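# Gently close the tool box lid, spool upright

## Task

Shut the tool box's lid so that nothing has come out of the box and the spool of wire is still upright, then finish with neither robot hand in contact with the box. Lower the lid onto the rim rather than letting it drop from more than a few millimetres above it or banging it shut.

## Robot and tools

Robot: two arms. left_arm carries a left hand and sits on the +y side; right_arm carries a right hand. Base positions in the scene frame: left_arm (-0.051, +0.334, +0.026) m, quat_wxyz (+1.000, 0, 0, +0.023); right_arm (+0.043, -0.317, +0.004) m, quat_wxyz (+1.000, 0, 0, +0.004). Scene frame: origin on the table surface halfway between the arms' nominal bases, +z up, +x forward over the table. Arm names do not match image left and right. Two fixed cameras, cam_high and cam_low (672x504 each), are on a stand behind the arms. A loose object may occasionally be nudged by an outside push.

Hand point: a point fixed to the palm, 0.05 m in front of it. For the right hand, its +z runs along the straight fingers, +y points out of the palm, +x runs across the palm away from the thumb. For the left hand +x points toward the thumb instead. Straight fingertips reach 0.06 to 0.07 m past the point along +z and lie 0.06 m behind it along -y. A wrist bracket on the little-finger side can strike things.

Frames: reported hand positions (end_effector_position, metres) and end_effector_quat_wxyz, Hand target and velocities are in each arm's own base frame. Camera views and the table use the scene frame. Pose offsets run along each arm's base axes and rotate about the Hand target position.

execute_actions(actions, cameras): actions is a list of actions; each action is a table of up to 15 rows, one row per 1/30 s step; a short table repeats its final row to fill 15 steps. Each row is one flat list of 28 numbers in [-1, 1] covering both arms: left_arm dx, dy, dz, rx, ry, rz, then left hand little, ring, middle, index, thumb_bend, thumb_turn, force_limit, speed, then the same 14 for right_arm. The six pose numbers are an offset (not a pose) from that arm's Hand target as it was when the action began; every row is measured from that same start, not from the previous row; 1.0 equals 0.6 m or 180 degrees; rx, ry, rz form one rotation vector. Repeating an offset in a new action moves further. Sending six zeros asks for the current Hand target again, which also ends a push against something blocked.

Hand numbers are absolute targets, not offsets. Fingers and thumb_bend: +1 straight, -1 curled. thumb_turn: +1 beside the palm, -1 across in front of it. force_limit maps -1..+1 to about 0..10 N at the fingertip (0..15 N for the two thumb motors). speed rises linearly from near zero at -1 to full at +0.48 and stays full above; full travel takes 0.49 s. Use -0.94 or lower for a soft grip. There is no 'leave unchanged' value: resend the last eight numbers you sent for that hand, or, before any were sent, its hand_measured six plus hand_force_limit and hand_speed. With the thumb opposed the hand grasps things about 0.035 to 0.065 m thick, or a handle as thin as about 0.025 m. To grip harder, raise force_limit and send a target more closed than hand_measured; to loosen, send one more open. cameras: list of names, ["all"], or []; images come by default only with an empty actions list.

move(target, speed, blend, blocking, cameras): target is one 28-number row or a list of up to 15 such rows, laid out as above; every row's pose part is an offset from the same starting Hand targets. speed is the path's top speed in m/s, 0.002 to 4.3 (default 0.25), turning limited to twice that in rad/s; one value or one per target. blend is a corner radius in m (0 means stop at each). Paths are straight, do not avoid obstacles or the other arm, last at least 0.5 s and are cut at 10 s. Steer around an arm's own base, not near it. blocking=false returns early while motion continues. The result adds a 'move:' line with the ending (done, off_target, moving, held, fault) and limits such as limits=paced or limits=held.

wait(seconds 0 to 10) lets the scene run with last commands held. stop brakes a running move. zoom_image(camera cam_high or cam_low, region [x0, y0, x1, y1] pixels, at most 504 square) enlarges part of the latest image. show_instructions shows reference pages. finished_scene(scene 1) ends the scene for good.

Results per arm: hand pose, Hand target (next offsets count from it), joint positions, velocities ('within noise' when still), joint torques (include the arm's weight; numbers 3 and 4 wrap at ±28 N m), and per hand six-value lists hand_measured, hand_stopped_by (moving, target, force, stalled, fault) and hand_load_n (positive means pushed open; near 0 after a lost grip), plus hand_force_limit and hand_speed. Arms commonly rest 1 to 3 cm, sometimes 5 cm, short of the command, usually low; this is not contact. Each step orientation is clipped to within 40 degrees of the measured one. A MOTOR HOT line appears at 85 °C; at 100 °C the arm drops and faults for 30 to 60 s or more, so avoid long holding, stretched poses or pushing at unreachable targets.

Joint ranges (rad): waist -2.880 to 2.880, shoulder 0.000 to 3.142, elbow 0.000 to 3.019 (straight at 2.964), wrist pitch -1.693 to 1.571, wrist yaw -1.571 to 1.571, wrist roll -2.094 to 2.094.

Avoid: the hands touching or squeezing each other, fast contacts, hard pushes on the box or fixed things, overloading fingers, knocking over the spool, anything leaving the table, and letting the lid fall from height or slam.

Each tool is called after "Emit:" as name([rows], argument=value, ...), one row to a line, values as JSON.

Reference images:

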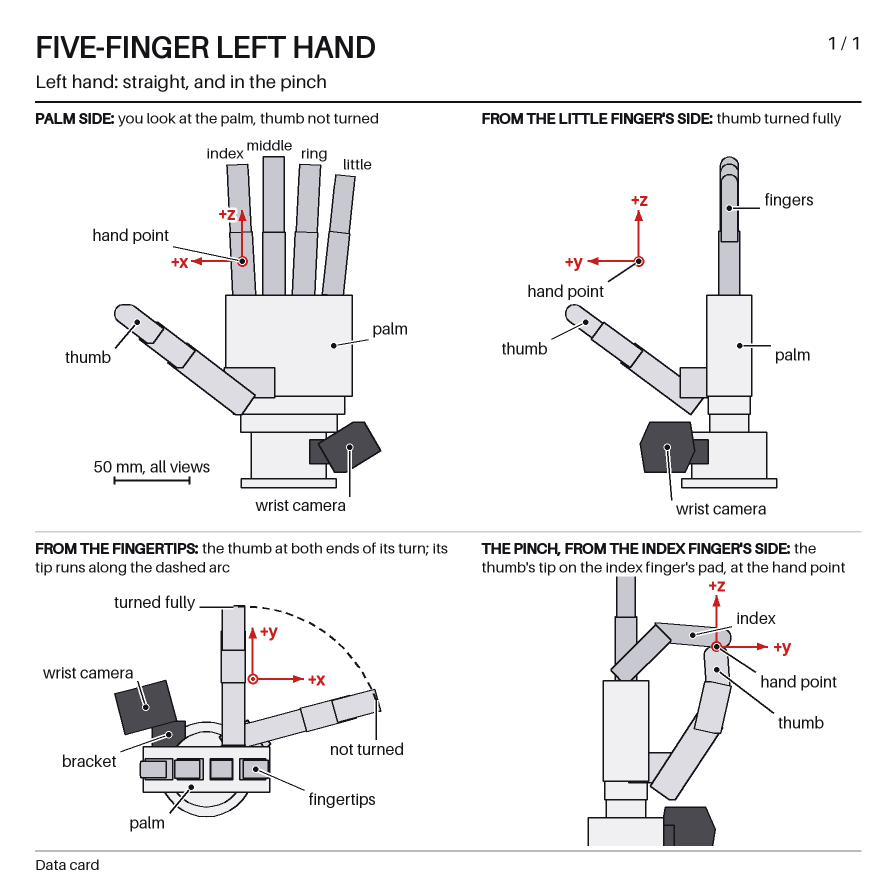

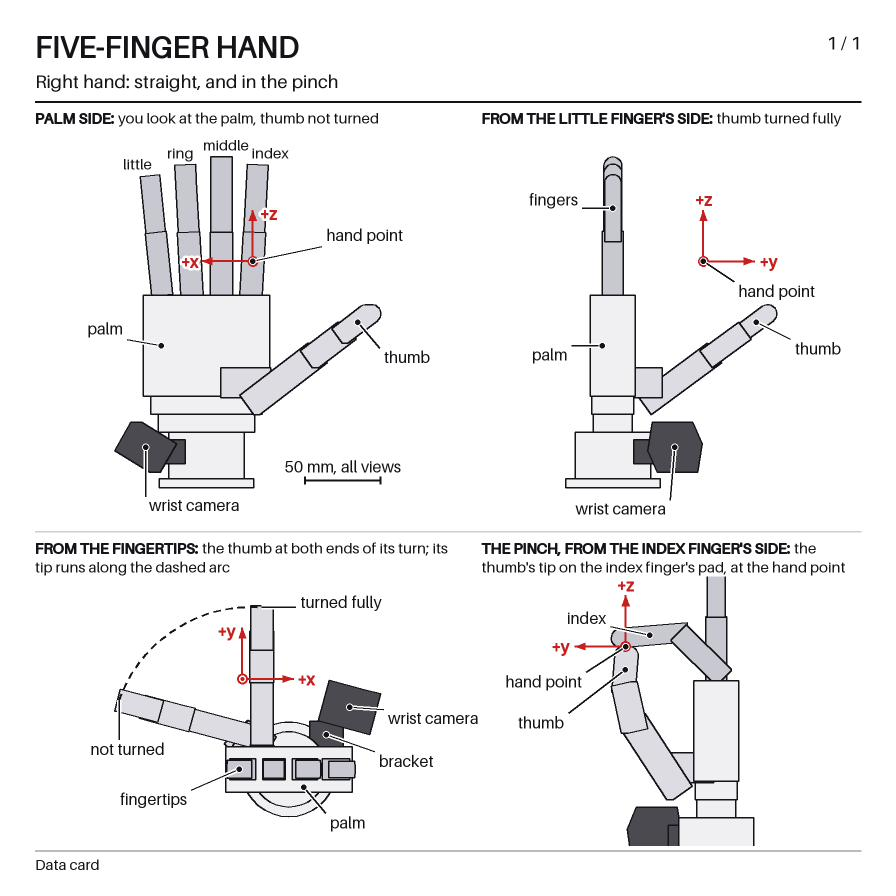

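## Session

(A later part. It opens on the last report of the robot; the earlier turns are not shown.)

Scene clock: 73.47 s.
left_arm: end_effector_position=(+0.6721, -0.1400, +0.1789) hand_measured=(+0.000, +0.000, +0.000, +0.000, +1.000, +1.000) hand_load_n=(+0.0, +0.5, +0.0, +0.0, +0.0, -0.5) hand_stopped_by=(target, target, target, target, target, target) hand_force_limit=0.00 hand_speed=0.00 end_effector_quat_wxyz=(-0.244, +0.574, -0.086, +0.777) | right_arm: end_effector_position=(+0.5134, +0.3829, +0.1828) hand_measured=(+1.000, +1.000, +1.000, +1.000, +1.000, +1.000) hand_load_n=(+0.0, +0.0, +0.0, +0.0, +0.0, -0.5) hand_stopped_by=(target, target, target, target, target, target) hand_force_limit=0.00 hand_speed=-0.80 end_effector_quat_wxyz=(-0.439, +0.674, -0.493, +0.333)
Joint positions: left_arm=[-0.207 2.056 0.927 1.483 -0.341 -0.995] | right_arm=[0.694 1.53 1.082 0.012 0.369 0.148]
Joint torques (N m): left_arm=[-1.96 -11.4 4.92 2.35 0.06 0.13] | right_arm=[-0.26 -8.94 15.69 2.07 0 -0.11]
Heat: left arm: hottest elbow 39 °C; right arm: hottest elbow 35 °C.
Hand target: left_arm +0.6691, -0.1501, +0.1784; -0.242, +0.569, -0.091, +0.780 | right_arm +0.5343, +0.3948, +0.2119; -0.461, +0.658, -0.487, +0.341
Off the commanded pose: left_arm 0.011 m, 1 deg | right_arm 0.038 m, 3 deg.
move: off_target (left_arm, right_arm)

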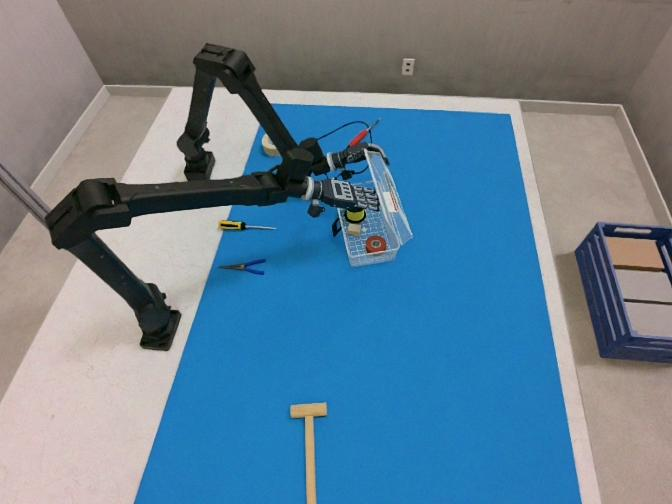

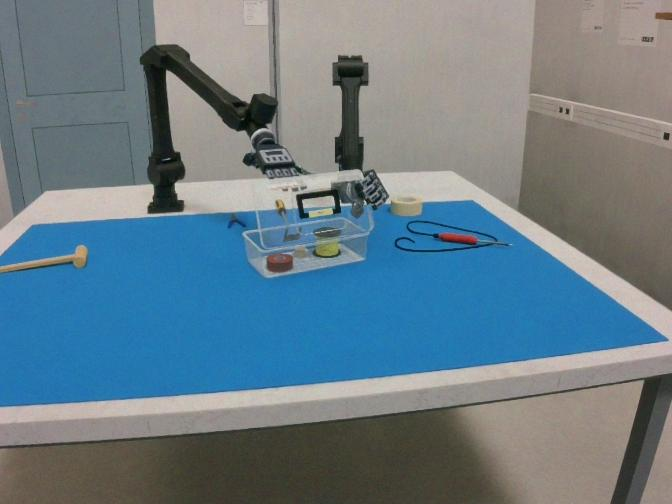

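Emit:
move([
  [0,0,0,0,0,0, 0, 0, 0, 0, 1, 1, 0, 0, 0.032,0.0095,0,0,0,0, 1,1,1,1,1,1,0,-0.8],
  [-0.025, -0.0065,0,0,0,0, 0, 0, 0, 0, 1, 1, 0, 0, 0.032,0.0095,0,0,0,0, 1,1,1,1,1,1,0,-0.8],
], speed=0.06, cameras=["all"])

Emit:
zoom_image(camera="cam_low", region=[220, 130, 440, 290])

Emit:
zoom_image(camera="cam_high", region=[290, 110, 450, 280])

Scene clock: 75.77 s.
left_arm: end_effector_position=(+0.6614, -0.1393, +0.1771) hand_measured=(+0.000, +0.000, +0.000, +0.000, +1.000, +1.000) hand_load_n=(+0.0, +2.0, +0.0, +0.0, +0.0, +0.0) hand_stopped_by=(target, target, target, target, target, target) hand_force_limit=0.00 hand_speed=0.00 end_effector_quat_wxyz=(-0.247, +0.572, -0.082, +0.778) | right_arm: end_effector_position=(+0.5319, +0.3895, +0.1833) hand_measured=(+1.000, +1.000, +1.000, +1.000, +1.000, +1.000) hand_load_n=(+0.0, -1.0, +0.0, +0.0, +0.0, +0.0) hand_stopped_by=(target, target, target, target, target, target) hand_force_limit=0.00 hand_speed=-0.80 end_effector_quat_wxyz=(-0.441, +0.673, -0.492, +0.333)
Joint positions: left_arm=[-0.214 2.053 0.898 1.517 -0.356 -0.99] | right_arm=[0.68 1.574 1.132 0.012 0.355 0.143]
Joint torques (N m): left_arm=[-2.43 -12.04 3.7 2.07 0.13 0.13] | right_arm=[-0.32 -9.41 16.03 1.84 0.02 -0.11]
Heat: left arm: hottest elbow 39 °C; right arm: hottest elbow 35 °C.
Hand target: left_arm +0.6540, -0.1542, +0.1783; -0.242, +0.569, -0.091, +0.780 | right_arm +0.5537, +0.4003, +0.2122; -0.461, +0.658, -0.488, +0.342
Off the commanded pose: left_arm 0.017 m, 1 deg | right_arm 0.038 m, 3 deg.
move: off_target (left_arm, right_arm)

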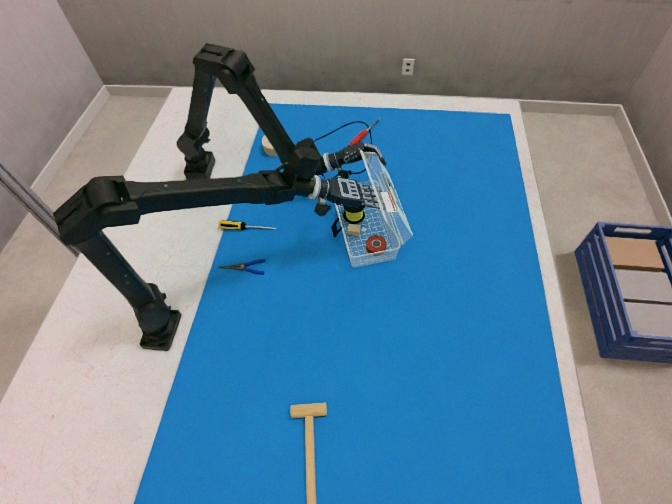

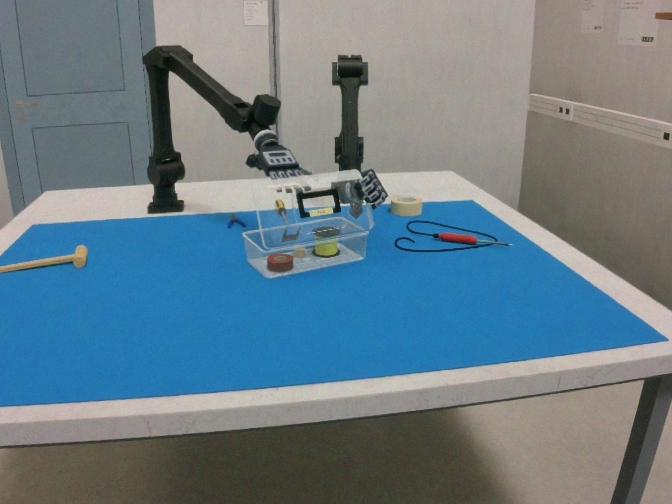

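Scaled by 2.291 from the camera's 672x504 image, which has a finer 960x720 frame.

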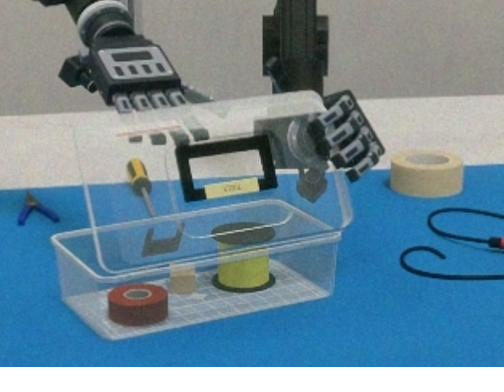

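Scaled by 2.965 from the camera's 672x504 image, which has a finer 960x720 frame.

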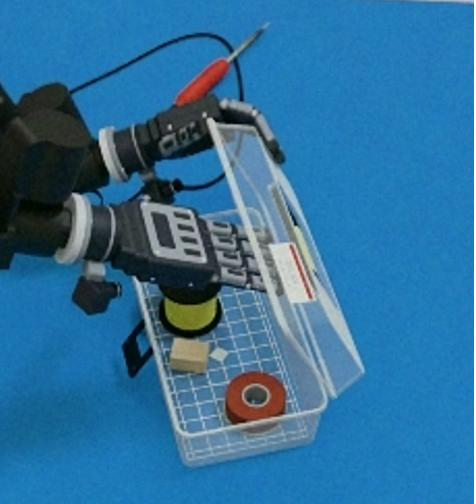

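Emit:
move(target=[0.034,0.012,0,0,0,0, 0, 0, 0, 0, 1, 1, 0, 0, 0,0,0,0,0,0, 1,1,1,1,1,1,0,-0.8], speed=0.06, cameras=["all"])

Emit:
zoom_image(camera="cam_low", region=[220, 130, 440, 290])

Emit:
zoom_image(camera="cam_high", region=[290, 110, 450, 280])

Scene clock: 76.90 s.
left_arm: end_effector_position=(+0.6649, -0.1421, +0.1752) hand_measured=(+0.000, +0.000, +0.000, +0.000, +1.000, +1.000) hand_load_n=(+0.0, +0.0, +0.0, +0.0, +0.0, +0.0) hand_stopped_by=(target, target, target, target, target, target) hand_force_limit=0.00 hand_speed=0.00 end_effector_quat_wxyz=(-0.244, +0.574, -0.088, +0.776) | right_arm: end_effector_position=(+0.5319, +0.3895, +0.1833) hand_measured=(+1.000, +1.000, +1.000, +1.000, +1.000, +1.000) hand_load_n=(+0.0, -0.5, -0.5, +0.0, +0.0, +0.0) hand_stopped_by=(target, target, target, target, target, target) hand_force_limit=0.00 hand_speed=-0.80 end_effector_quat_wxyz=(-0.441, +0.673, -0.492, +0.333)
Joint positions: left_arm=[-0.213 2.055 0.907 1.5 -0.345 -0.99] | right_arm=[0.68 1.574 1.132 0.012 0.355 0.143]
Joint torques (N m): left_arm=[-0.91 -10.75 7.47 1.21 0.5 0.06] | right_arm=[-0.26 -9.52 16.05 1.83 0.03 -0.11]
Heat: left arm: hottest elbow 38 °C; right arm: hottest elbow 35 °C.
Hand target: left_arm +0.6745, -0.1469, +0.1786; -0.242, +0.569, -0.091, +0.780 | right_arm +0.5537, +0.4003, +0.2122; -0.461, +0.658, -0.488, +0.342
Off the commanded pose: left_arm 0.011 m, 1 deg | right_arm 0.038 m, 3 deg.
move: off_target (left_arm, right_arm)

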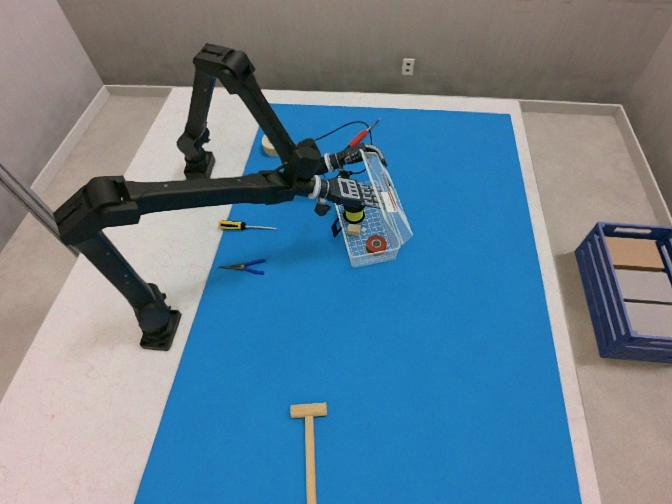

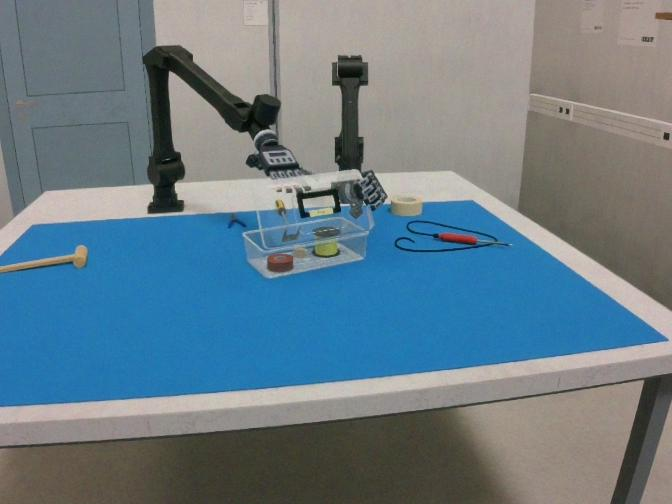

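Scaled by 2.291 from the camera's 672x504 image, which has a finer 960x720 frame.

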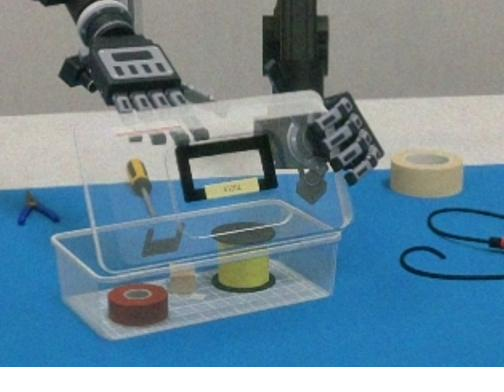

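Scaled by 2.965 from the camera's 672x504 image, which has a finer 960x720 frame.

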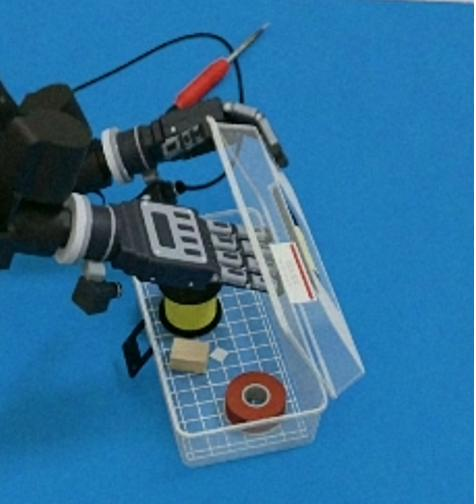

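Emit:
move(target=[0,0,0,0,0,0, 0, 0, 0, 0, 1, 1, 0, 0, -0.0478,-0.0145,-0.03,0,0,0, 1,1,1,1,1,1,0,-0.8], speed=0.05, cameras=["all"])

Emit:
zoom_image(camera="cam_low", region=[220, 130, 440, 290])

Emit:
zoom_image(camera="cam_high", region=[290, 110, 450, 280])

Scene clock: 78.87 s.
left_arm: end_effector_position=(+0.6657, -0.1417, +0.1752) hand_measured=(+0.000, +0.000, +0.000, +0.000, +1.000, +1.000) hand_load_n=(+0.0, +0.0, +0.0, +0.0, +0.0, -0.5) hand_stopped_by=(target, target, target, target, target, target) hand_force_limit=0.00 hand_speed=0.00 end_effector_quat_wxyz=(-0.244, +0.575, -0.088, +0.776) | right_arm: end_effector_position=(+0.5288, +0.3884, +0.1833) hand_measured=(+1.000, +1.000, +1.000, +1.000, +1.000, +1.000) hand_load_n=(+0.0, -0.5, +0.0, -0.5, +0.0, +0.0) hand_stopped_by=(target, target, target, target, target, target) hand_force_limit=0.00 hand_speed=-0.80 end_effector_quat_wxyz=(-0.449, +0.664, -0.492, +0.340)
Joint positions: left_arm=[-0.213 2.055 0.909 1.498 -0.345 -0.99] | right_arm=[0.686 1.564 1.103 0.058 0.371 0.143]
Joint torques (N m): left_arm=[-0.97 -10.87 7.35 1.28 0.5 0.06] | right_arm=[0.79 -11.4 9.68 2.24 0.19 -0.03]
Heat: left arm: hottest elbow 38 °C; right arm: hottest elbow 35 °C.
Hand target: left_arm +0.6745, -0.1469, +0.1785; -0.242, +0.569, -0.091, +0.780 | right_arm +0.5249, +0.3916, +0.1941; -0.461, +0.658, -0.488, +0.342
Off the commanded pose: left_arm 0.011 m, 1 deg | right_arm 0.012 m, 2 deg.
move: off_target (left_arm, right_arm)

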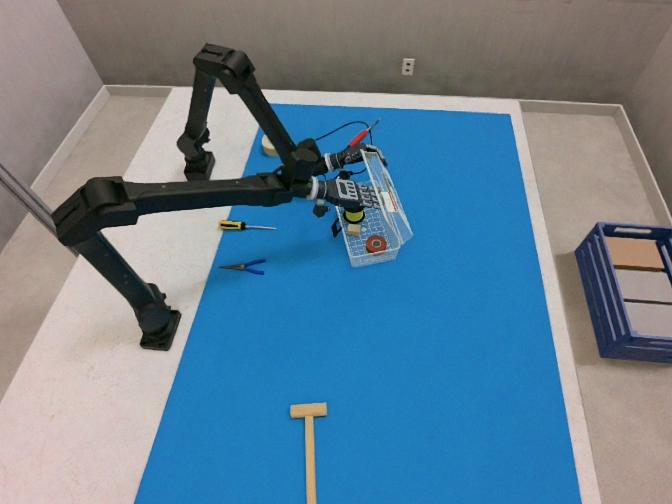

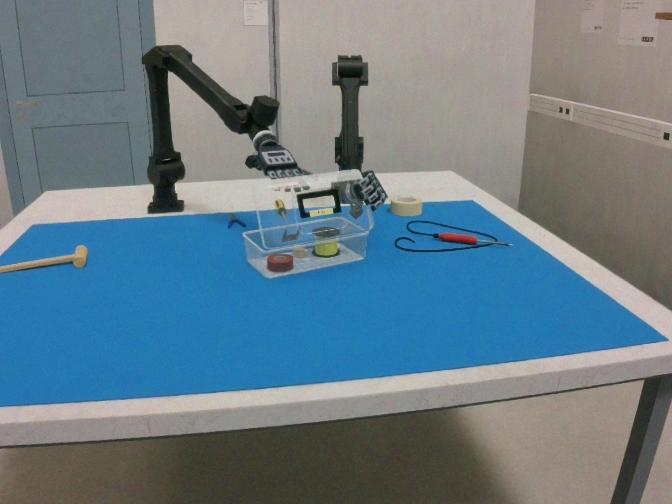

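Scaled by 2.291 from the camera's 672x504 image, which has a finer 960x720 frame.

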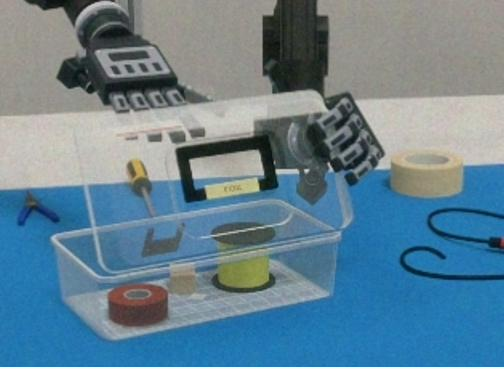

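Scaled by 2.965 from the camera's 672x504 image, which has a finer 960x720 frame.

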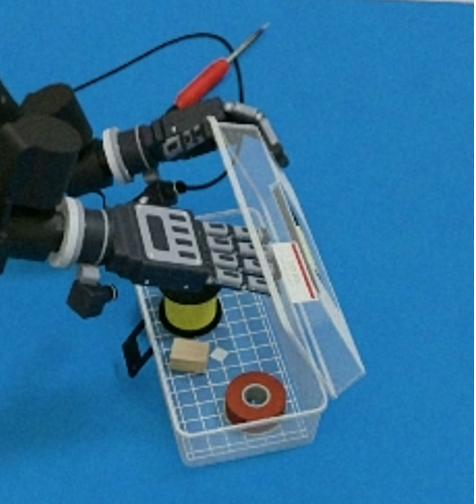

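Emit:
move(target=[0,0,0,0,0,0, 0, 0, 0, 0, 1, 1, 0, 0, -0.032,-0.01,-0.025,0,0,0, 1,1,1,1,1,1,0,-0.8], speed=0.05, cameras=["all"])

Emit:
zoom_image(camera="cam_low", region=[220, 130, 440, 290])

Emit:
zoom_image(camera="cam_high", region=[290, 110, 450, 280])

Scene clock: 140.17 s.
left_arm: end_effector_position=(+0.6657, -0.1417, +0.1752) hand_measured=(+0.000, +0.000, +0.000, +0.000, +1.000, +1.000) hand_load_n=(+0.0, +0.0, +0.0, +0.0, +0.0, +0.0) hand_stopped_by=(target, target, target, target, target, target) hand_force_limit=0.00 hand_speed=0.00 end_effector_quat_wxyz=(-0.244, +0.575, -0.088, +0.776) | right_arm: end_effector_position=(+0.5090, +0.3825, +0.1681) hand_measured=(+1.000, +1.000, +1.000, +1.000, +1.000, +1.000) hand_load_n=(-0.5, +0.0, +0.0, +0.0, -0.5, -0.5) hand_stopped_by=(target, target, target, target, target, target) hand_force_limit=0.00 hand_speed=-0.80 end_effector_quat_wxyz=(-0.448, +0.666, -0.489, +0.341)
Joint positions: left_arm=[-0.213 2.055 0.909 1.498 -0.345 -0.99] | right_arm=[0.703 1.537 1.028 0.104 0.386 0.143]
Joint torques (N m): left_arm=[-1.03 -10.87 7.32 1.31 0.5 0.06] | right_arm=[0.79 -10.93 9.5 2.26 0.2 0.04]
Heat: left arm: hottest elbow 38 °C; right arm: hottest shoulder 36 °C.
Hand target: left_arm +0.6745, -0.1469, +0.1785; -0.242, +0.569, -0.091, +0.780 | right_arm +0.5057, +0.3857, +0.1791; -0.461, +0.658, -0.488, +0.342
Off the commanded pose: left_arm 0.011 m, 1 deg | right_arm 0.012 m, 2 deg.
move: off_target (left_arm, right_arm)

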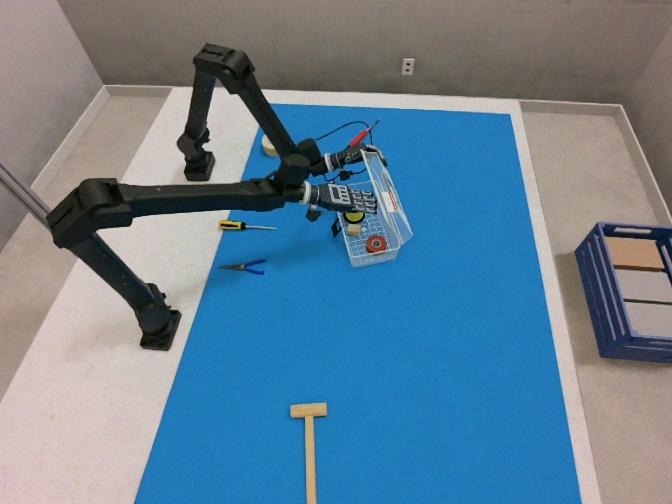

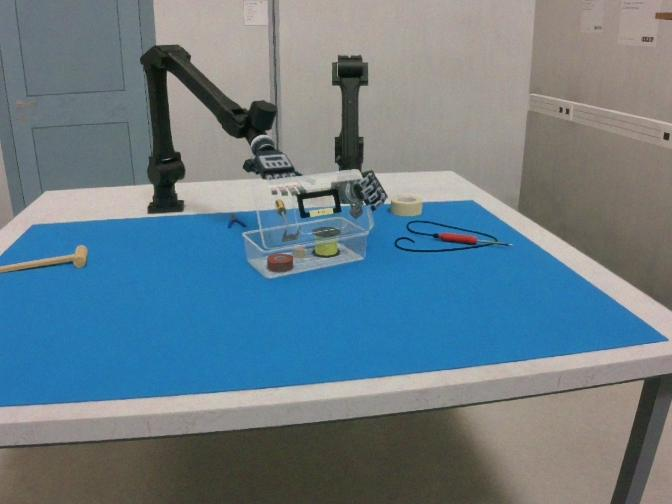

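Scaled by 2.291 from the camera's 672x504 image, which has a finer 960x720 frame.

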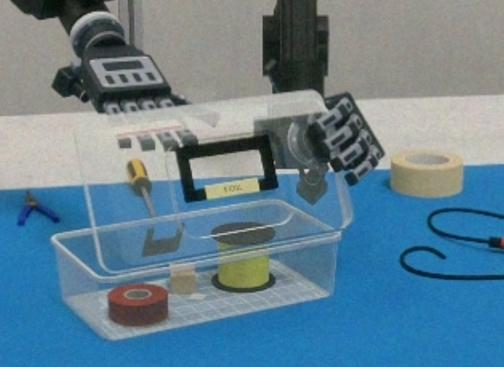

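Scaled by 2.965 from the camera's 672x504 image, which has a finer 960x720 frame.

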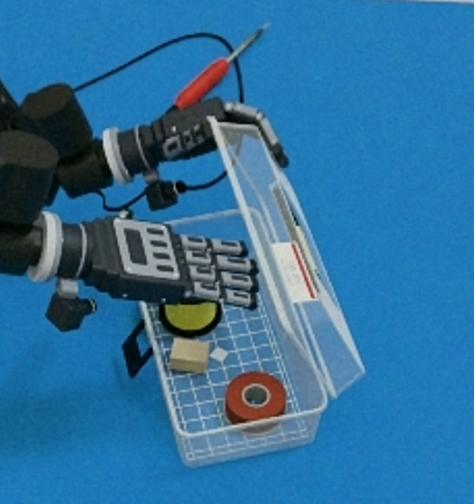

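Emit:
move(target=[-0.046,-0.015,0,0,0,0, 0, 0, 0, 0, 1, 1, 0, 0, 0,0,0,0,0,0, 1,1,1,1,1,1,0,-0.8], speed=0.05, cameras=["all"])

Emit:
zoom_image(camera="cam_low", region=[220, 130, 440, 290])

Emit:
zoom_image(camera="cam_high", region=[290, 110, 450, 280])

Scene clock: 141.93 s.
left_arm: end_effector_position=(+0.6532, -0.1418, +0.1684) hand_measured=(+0.000, +0.000, +0.000, +0.000, +1.000, +1.000) hand_load_n=(+1.0, +0.0, +0.0, +0.0, +0.0, -0.5) hand_stopped_by=(target, target, target, target, target, target) hand_force_limit=0.00 hand_speed=0.00 end_effector_quat_wxyz=(-0.248, +0.578, -0.087, +0.772) | right_arm: end_effector_position=(+0.5082, +0.3818, +0.1664) hand_measured=(+1.000, +1.000, +1.000, +1.000, +1.000, +1.000) hand_load_n=(+0.0, -1.0, +0.0, +0.0, +0.0, +0.0) hand_stopped_by=(target, target, target, target, target, target) hand_force_limit=0.00 hand_speed=-0.80 end_effector_quat_wxyz=(-0.447, +0.667, -0.489, +0.341)
Joint positions: left_arm=[-0.223 2.053 0.872 1.526 -0.364 -0.984] | right_arm=[0.703 1.537 1.025 0.104 0.386 0.143]
Joint torques (N m): left_arm=[-2.43 -12.34 4.08 2.28 0.14 0.11] | right_arm=[0.85 -10.93 9.73 2.24 0.19 0.03]
Heat: left arm: hottest elbow 38 °C; right arm: hottest shoulder 36 °C.
Hand target: left_arm +0.6469, -0.1559, +0.1784; -0.242, +0.569, -0.091, +0.780 | right_arm +0.5057, +0.3857, +0.1790; -0.461, +0.658, -0.487, +0.342
Off the commanded pose: left_arm 0.018 m, 2 deg | right_arm 0.014 m, 2 deg.
move: off_target (left_arm, right_arm)

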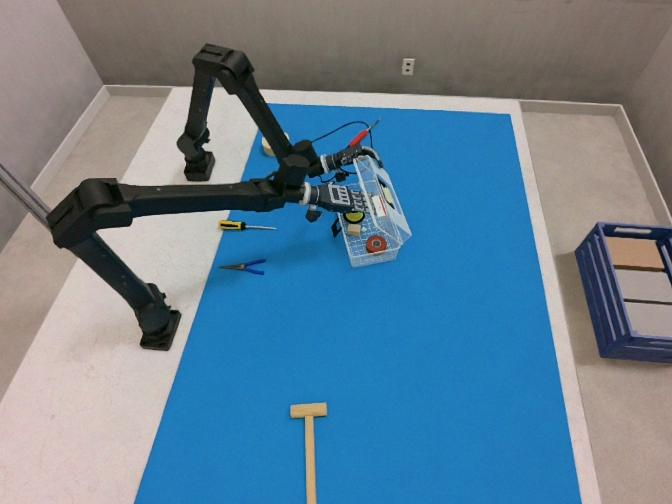

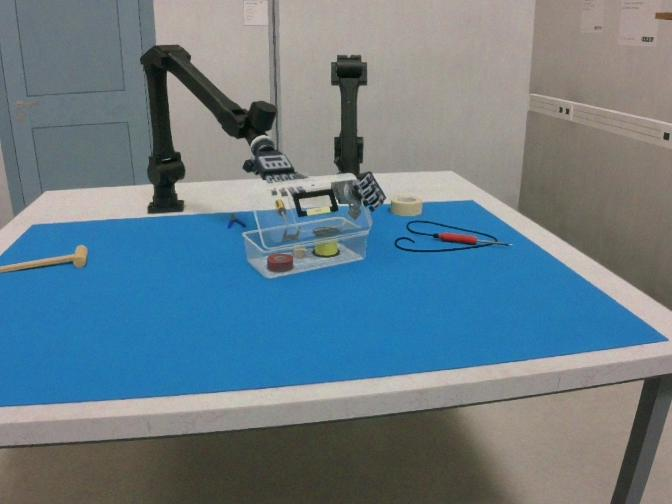

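Scaled by 2.291 from the camera's 672x504 image, which has a finer 960x720 frame.

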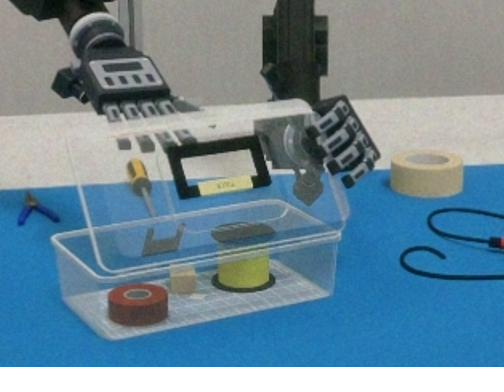

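Scaled by 2.965 from the camera's 672x504 image, which has a finer 960x720 frame.

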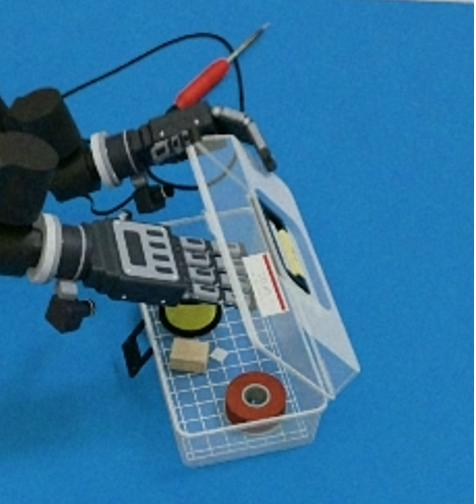

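Emit:
move([
  [0.03,0.012,0.0,0,0,0, 0, 0, 0, 0, 1, 1, 0, 0, 0,0,0,0,0,0, 1,1,1,1,1,1,0,-0.8],
  [0.03,0.012,0.0,0,0,0, 0, 0, 0, 0, 1, 1, 0, 0, -0.0478,-0.0145,-0.046,0,0,0, 1,1,1,1,1,1,0,-0.8],
], speed=0.05, cameras=["all"])

Emit:
zoom_image(camera="cam_low", region=[220, 130, 440, 290])

Emit:
zoom_image(camera="cam_high", region=[290, 110, 450, 280])

Scene clock: 144.30 s.
left_arm: end_effector_position=(+0.6567, -0.1458, +0.1712) hand_measured=(+0.000, +0.000, +0.000, +0.000, +1.000, +1.000) hand_load_n=(+1.0, +0.0, +0.0, +0.0, +0.0, +0.0) hand_stopped_by=(target, target, target, target, target, target) hand_force_limit=0.00 hand_speed=0.00 end_effector_quat_wxyz=(-0.244, +0.575, -0.092, +0.775) | right_arm: end_effector_position=(+0.4800, +0.3736, +0.1410) hand_measured=(+1.000, +1.000, +1.000, +1.000, +1.000, +1.000) hand_load_n=(+0.0, +0.0, -0.5, +0.0, +0.0, +0.0) hand_stopped_by=(target, target, target, target, target, target) hand_force_limit=0.00 hand_speed=-0.80 end_effector_quat_wxyz=(-0.448, +0.667, -0.488, +0.342)
Joint positions: left_arm=[-0.223 2.053 0.884 1.517 -0.349 -0.984] | right_arm=[0.73 1.511 0.915 0.186 0.411 0.152]
Joint torques (N m): left_arm=[-0.79 -11.22 6.95 1.26 0.35 0.03] | right_arm=[0.85 -10.17 9.06 2.22 0.2 0.06]
Heat: left arm: hottest elbow 38 °C; right arm: hottest shoulder 36 °C.
Hand target: left_arm +0.6649, -0.1487, +0.1785; -0.242, +0.569, -0.091, +0.780 | right_arm +0.4770, +0.3771, +0.1515; -0.461, +0.658, -0.487, +0.342
Off the commanded pose: left_arm 0.011 m, 1 deg | right_arm 0.011 m, 2 deg.
move: off_target (left_arm, right_arm)

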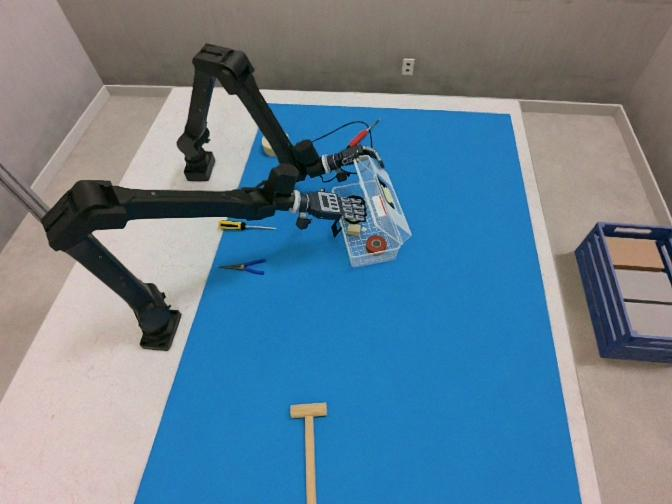

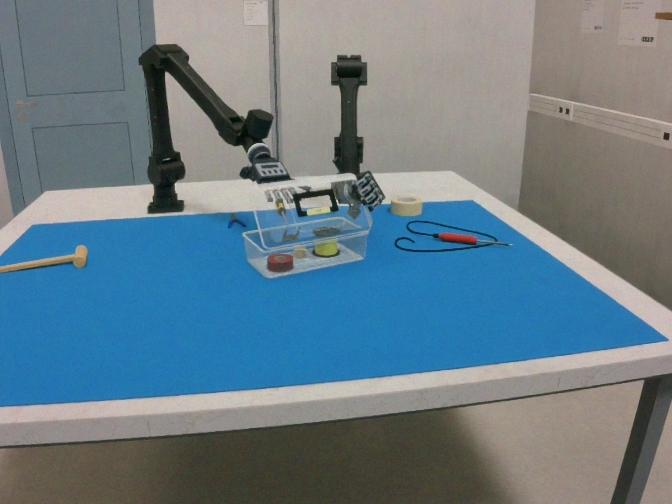

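Scaled by 2.291 from the camera's 672x504 image, which has a finer 960x720 frame.

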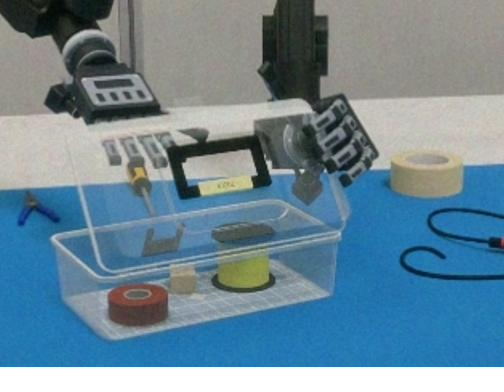

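Scaled by 2.965 from the camera's 672x504 image, which has a finer 960x720 frame.

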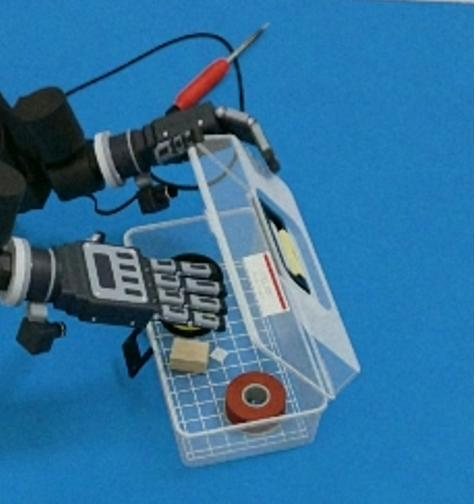

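Emit:
move(target=[0,0,0.0,0,0,0, 0, 0, 0, 0, 1, 1, 0, 0, 0.043,0.013,0.042,0,0,0, 1,1,1,1,1,1,0,-0.8], speed=0.06, cameras=["all"])

Emit:
zoom_image(camera="cam_high", region=[340, 130, 420, 200])

Emit:
zoom_image(camera="cam_low", region=[240, 160, 400, 260])

Scene clock: 147.33 s.
left_arm: end_effector_position=(+0.6567, -0.1458, +0.1712) hand_measured=(+0.000, +0.000, +0.000, +0.000, +1.000, +1.000) hand_load_n=(+0.5, +0.0, +0.5, +0.0, +0.0, +0.0) hand_stopped_by=(target, target, target, target, target, target) hand_force_limit=0.00 hand_speed=0.00 end_effector_quat_wxyz=(-0.244, +0.575, -0.092, +0.775) | right_arm: end_effector_position=(+0.4853, +0.3751, +0.1482) hand_measured=(+1.000, +1.000, +1.000, +1.000, +1.000, +1.000) hand_load_n=(+0.0, +0.0, +0.0, +0.0, +0.0, +0.0) hand_stopped_by=(target, target, target, target, target, target) hand_force_limit=0.00 hand_speed=-0.80 end_effector_quat_wxyz=(-0.443, +0.672, -0.489, +0.336)
Joint positions: left_arm=[-0.223 2.053 0.884 1.517 -0.349 -0.984] | right_arm=[0.721 1.511 0.948 0.137 0.394 0.152]
Joint torques (N m): left_arm=[-0.85 -11.16 6.95 1.25 0.35 0.04] | right_arm=[-0.32 -9.11 14.79 1.13 0.01 -0.05]
Heat: left arm: hottest elbow 38 °C; right arm: hottest elbow 36 °C.
Hand target: left_arm +0.6649, -0.1487, +0.1785; -0.242, +0.569, -0.091, +0.780 | right_arm +0.5029, +0.3847, +0.1766; -0.461, +0.658, -0.488, +0.342
Off the commanded pose: left_arm 0.011 m, 1 deg | right_arm 0.035 m, 3 deg.
move: off_target (left_arm, right_arm)

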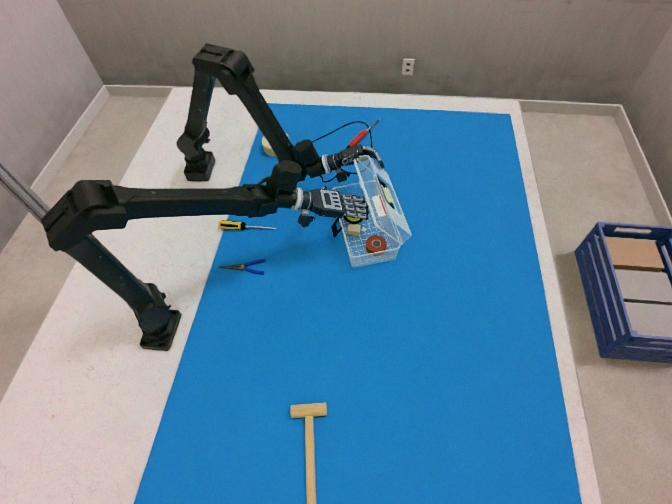

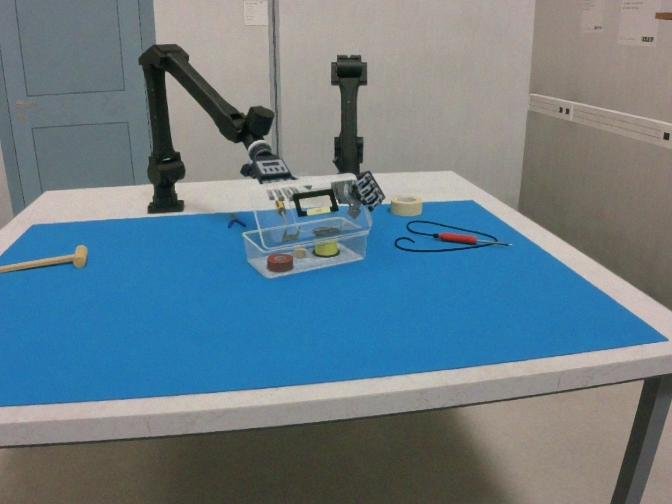

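Scaled by 6.300 from the camera's 672x504 image, which has a finer 960x720 frame.

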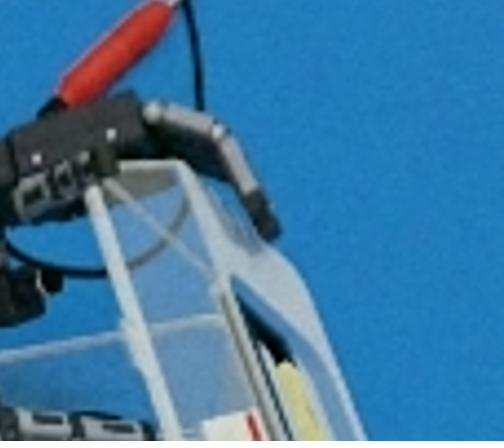

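Scaled by 3.150 from the camera's 672x504 image, which has a finer 960x720 frame.

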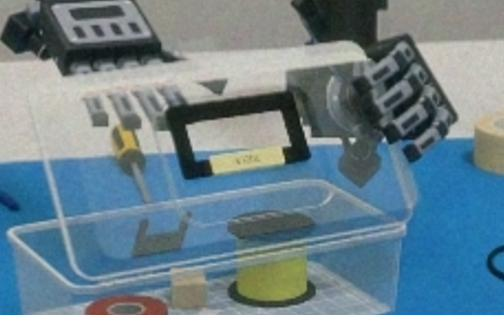

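Emit:
move(target=[0,0,0.0,0,0,0, 0, 0, 0, 0, 1, 1, 0, 0, 0.033,0.012,0.03,0,0,0, 1,1,1,1,1,1,0,-0.8], speed=0.06, cameras=["cam_high"])

Emit:
zoom_image(camera="cam_high", region=[330, 130, 430, 260])

Scene clock: 148.60 s.
left_arm: end_effector_position=(+0.6578, -0.1463, +0.1716) hand_measured=(+0.000, +0.000, +0.000, +0.000, +1.000, +1.000) hand_load_n=(+0.0, +0.0, +0.0, +0.0, +0.0, +0.0) hand_stopped_by=(target, target, target, target, target, target) hand_force_limit=0.00 hand_speed=0.00 end_effector_quat_wxyz=(-0.244, +0.575, -0.093, +0.775) | right_arm: end_effector_position=(+0.5025, +0.3816, +0.1712) hand_measured=(+1.000, +1.000, +1.000, +1.000, +1.000, +1.000) hand_load_n=(+0.0, -0.5, +0.0, +0.0, +0.0, -0.5) hand_stopped_by=(target, target, target, target, target, target) hand_force_limit=0.00 hand_speed=-0.80 end_effector_quat_wxyz=(-0.448, +0.669, -0.490, +0.335)
Joint positions: left_arm=[-0.223 2.053 0.888 1.513 -0.347 -0.984] | right_arm=[0.706 1.519 1.022 0.081 0.379 0.152]
Joint torques (N m): left_arm=[-0.79 -11.28 6.72 1.43 0.31 0.03] | right_arm=[-0.26 -8.29 15.77 1.25 0.02 -0.11]
Heat: left arm: hottest elbow 37 °C; right arm: hottest elbow 36 °C.
Hand target: left_arm +0.6649, -0.1487, +0.1784; -0.242, +0.569, -0.091, +0.780 | right_arm +0.5227, +0.3919, +0.1946; -0.461, +0.658, -0.488, +0.342
Off the commanded pose: left_arm 0.010 m, 1 deg | right_arm 0.033 m, 2 deg.
move: off_target (right_arm)
Images, in order (width x height): cam_high 672x504.

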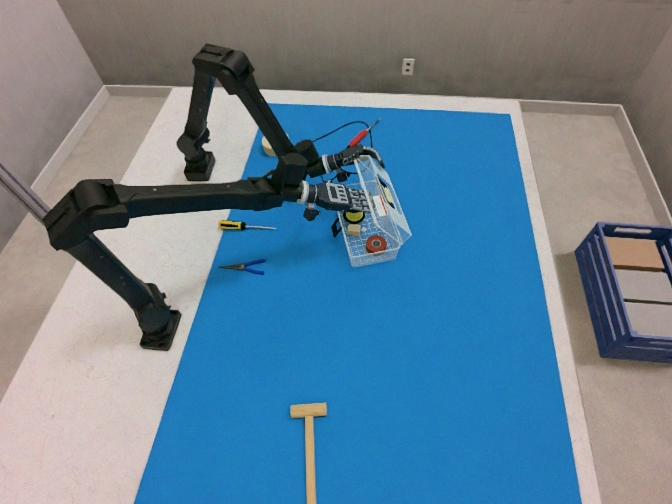

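Scaled by 3.877 from the camera's 672x504 image, which has a finer 960x720 frame.

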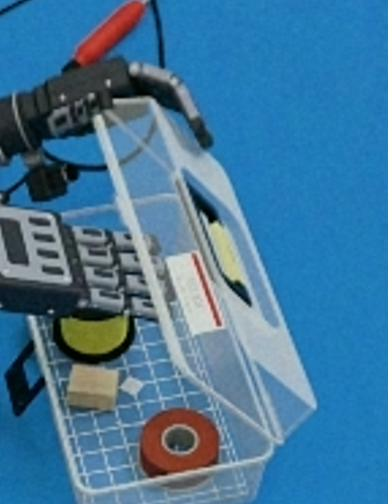

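Emit:
move(target=[-0.02,0.14,0.0,0,0,0, 0, 0, 0, 0, 1, 1, 0, 0, 0,0,0,0,0,0, 1,1,1,1,1,1,0,-0.8], speed=0.08, cameras=["all"])

Emit:
zoom_image(camera="cam_high", region=[290, 110, 450, 280])

Emit:
zoom_image(camera="cam_low", region=[220, 130, 440, 290])

Scene clock: 150.33 s.
left_arm: end_effector_position=(+0.6552, -0.0697, +0.1625) hand_measured=(+0.000, +0.000, +0.000, +0.000, +1.000, +1.000) hand_load_n=(+0.0, +0.0, +0.0, +0.0, +0.0, -0.5) hand_stopped_by=(target, target, target, target, target, target) hand_force_limit=0.00 hand_speed=0.00 end_effector_quat_wxyz=(-0.243, +0.581, -0.100, +0.770) | right_arm: end_effector_position=(+0.5023, +0.3816, +0.1707) hand_measured=(+1.000, +1.000, +1.000, +1.000, +1.000, +1.000) hand_load_n=(+0.0, -0.5, +0.0, +0.0, +0.0, -0.5) hand_stopped_by=(target, target, target, target, target, target) hand_force_limit=0.00 hand_speed=-0.80 end_effector_quat_wxyz=(-0.447, +0.669, -0.490, +0.335)
Joint positions: left_arm=[-0.059 2.043 0.843 1.516 -0.185 -1.035] | right_arm=[0.706 1.519 1.022 0.08 0.378 0.152]
Joint torques (N m): left_arm=[-0.21 -12.51 4.29 2.45 0.24 -0.05] | right_arm=[-0.32 -8.35 15.72 1.31 0.05 -0.1]
Heat: left arm: hottest elbow 37 °C; right arm: hottest elbow 36 °C.
Hand target: left_arm +0.6528, -0.0647, +0.1783; -0.242, +0.569, -0.091, +0.780 | right_arm +0.5227, +0.3919, +0.1946; -0.461, +0.658, -0.488, +0.342
Off the commanded pose: left_arm 0.017 m, 2 deg | right_arm 0.033 m, 2 deg.
move: off_target (left_arm, right_arm)

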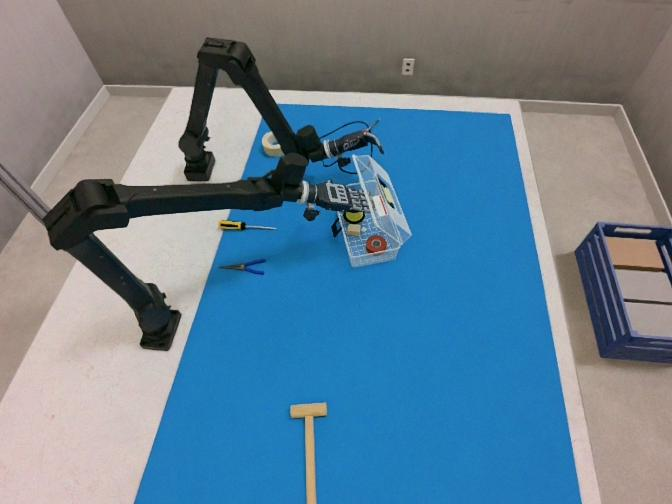

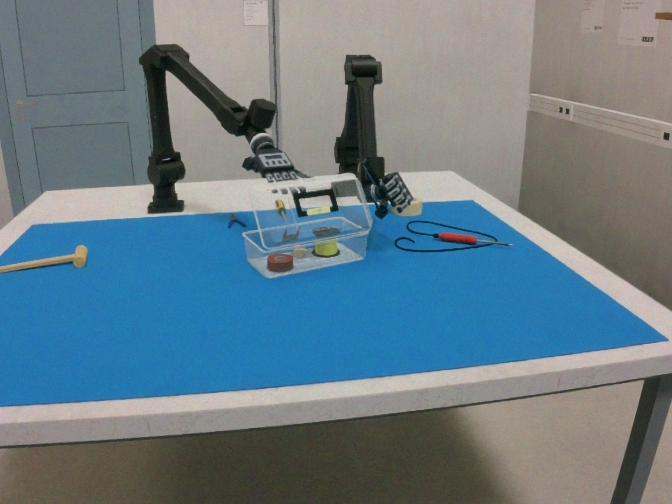

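Scaled by 2.965 from the camera's 672x504 image, which has a finer 960x720 frame.

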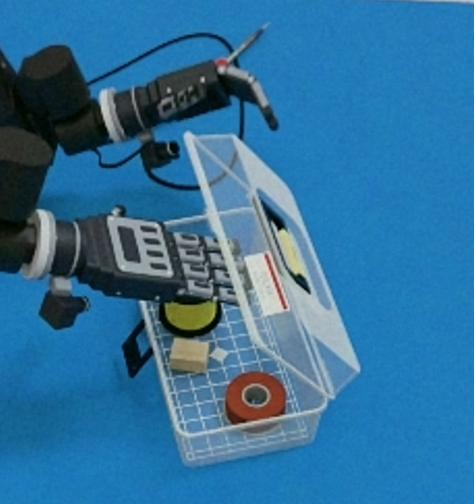

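Scaled by 2.291 from the camera's 672x504 image, which has a finer 960x720 frame.

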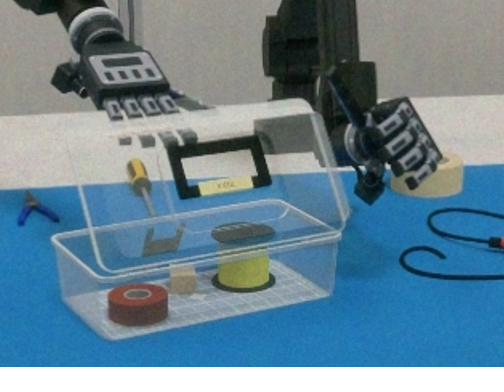

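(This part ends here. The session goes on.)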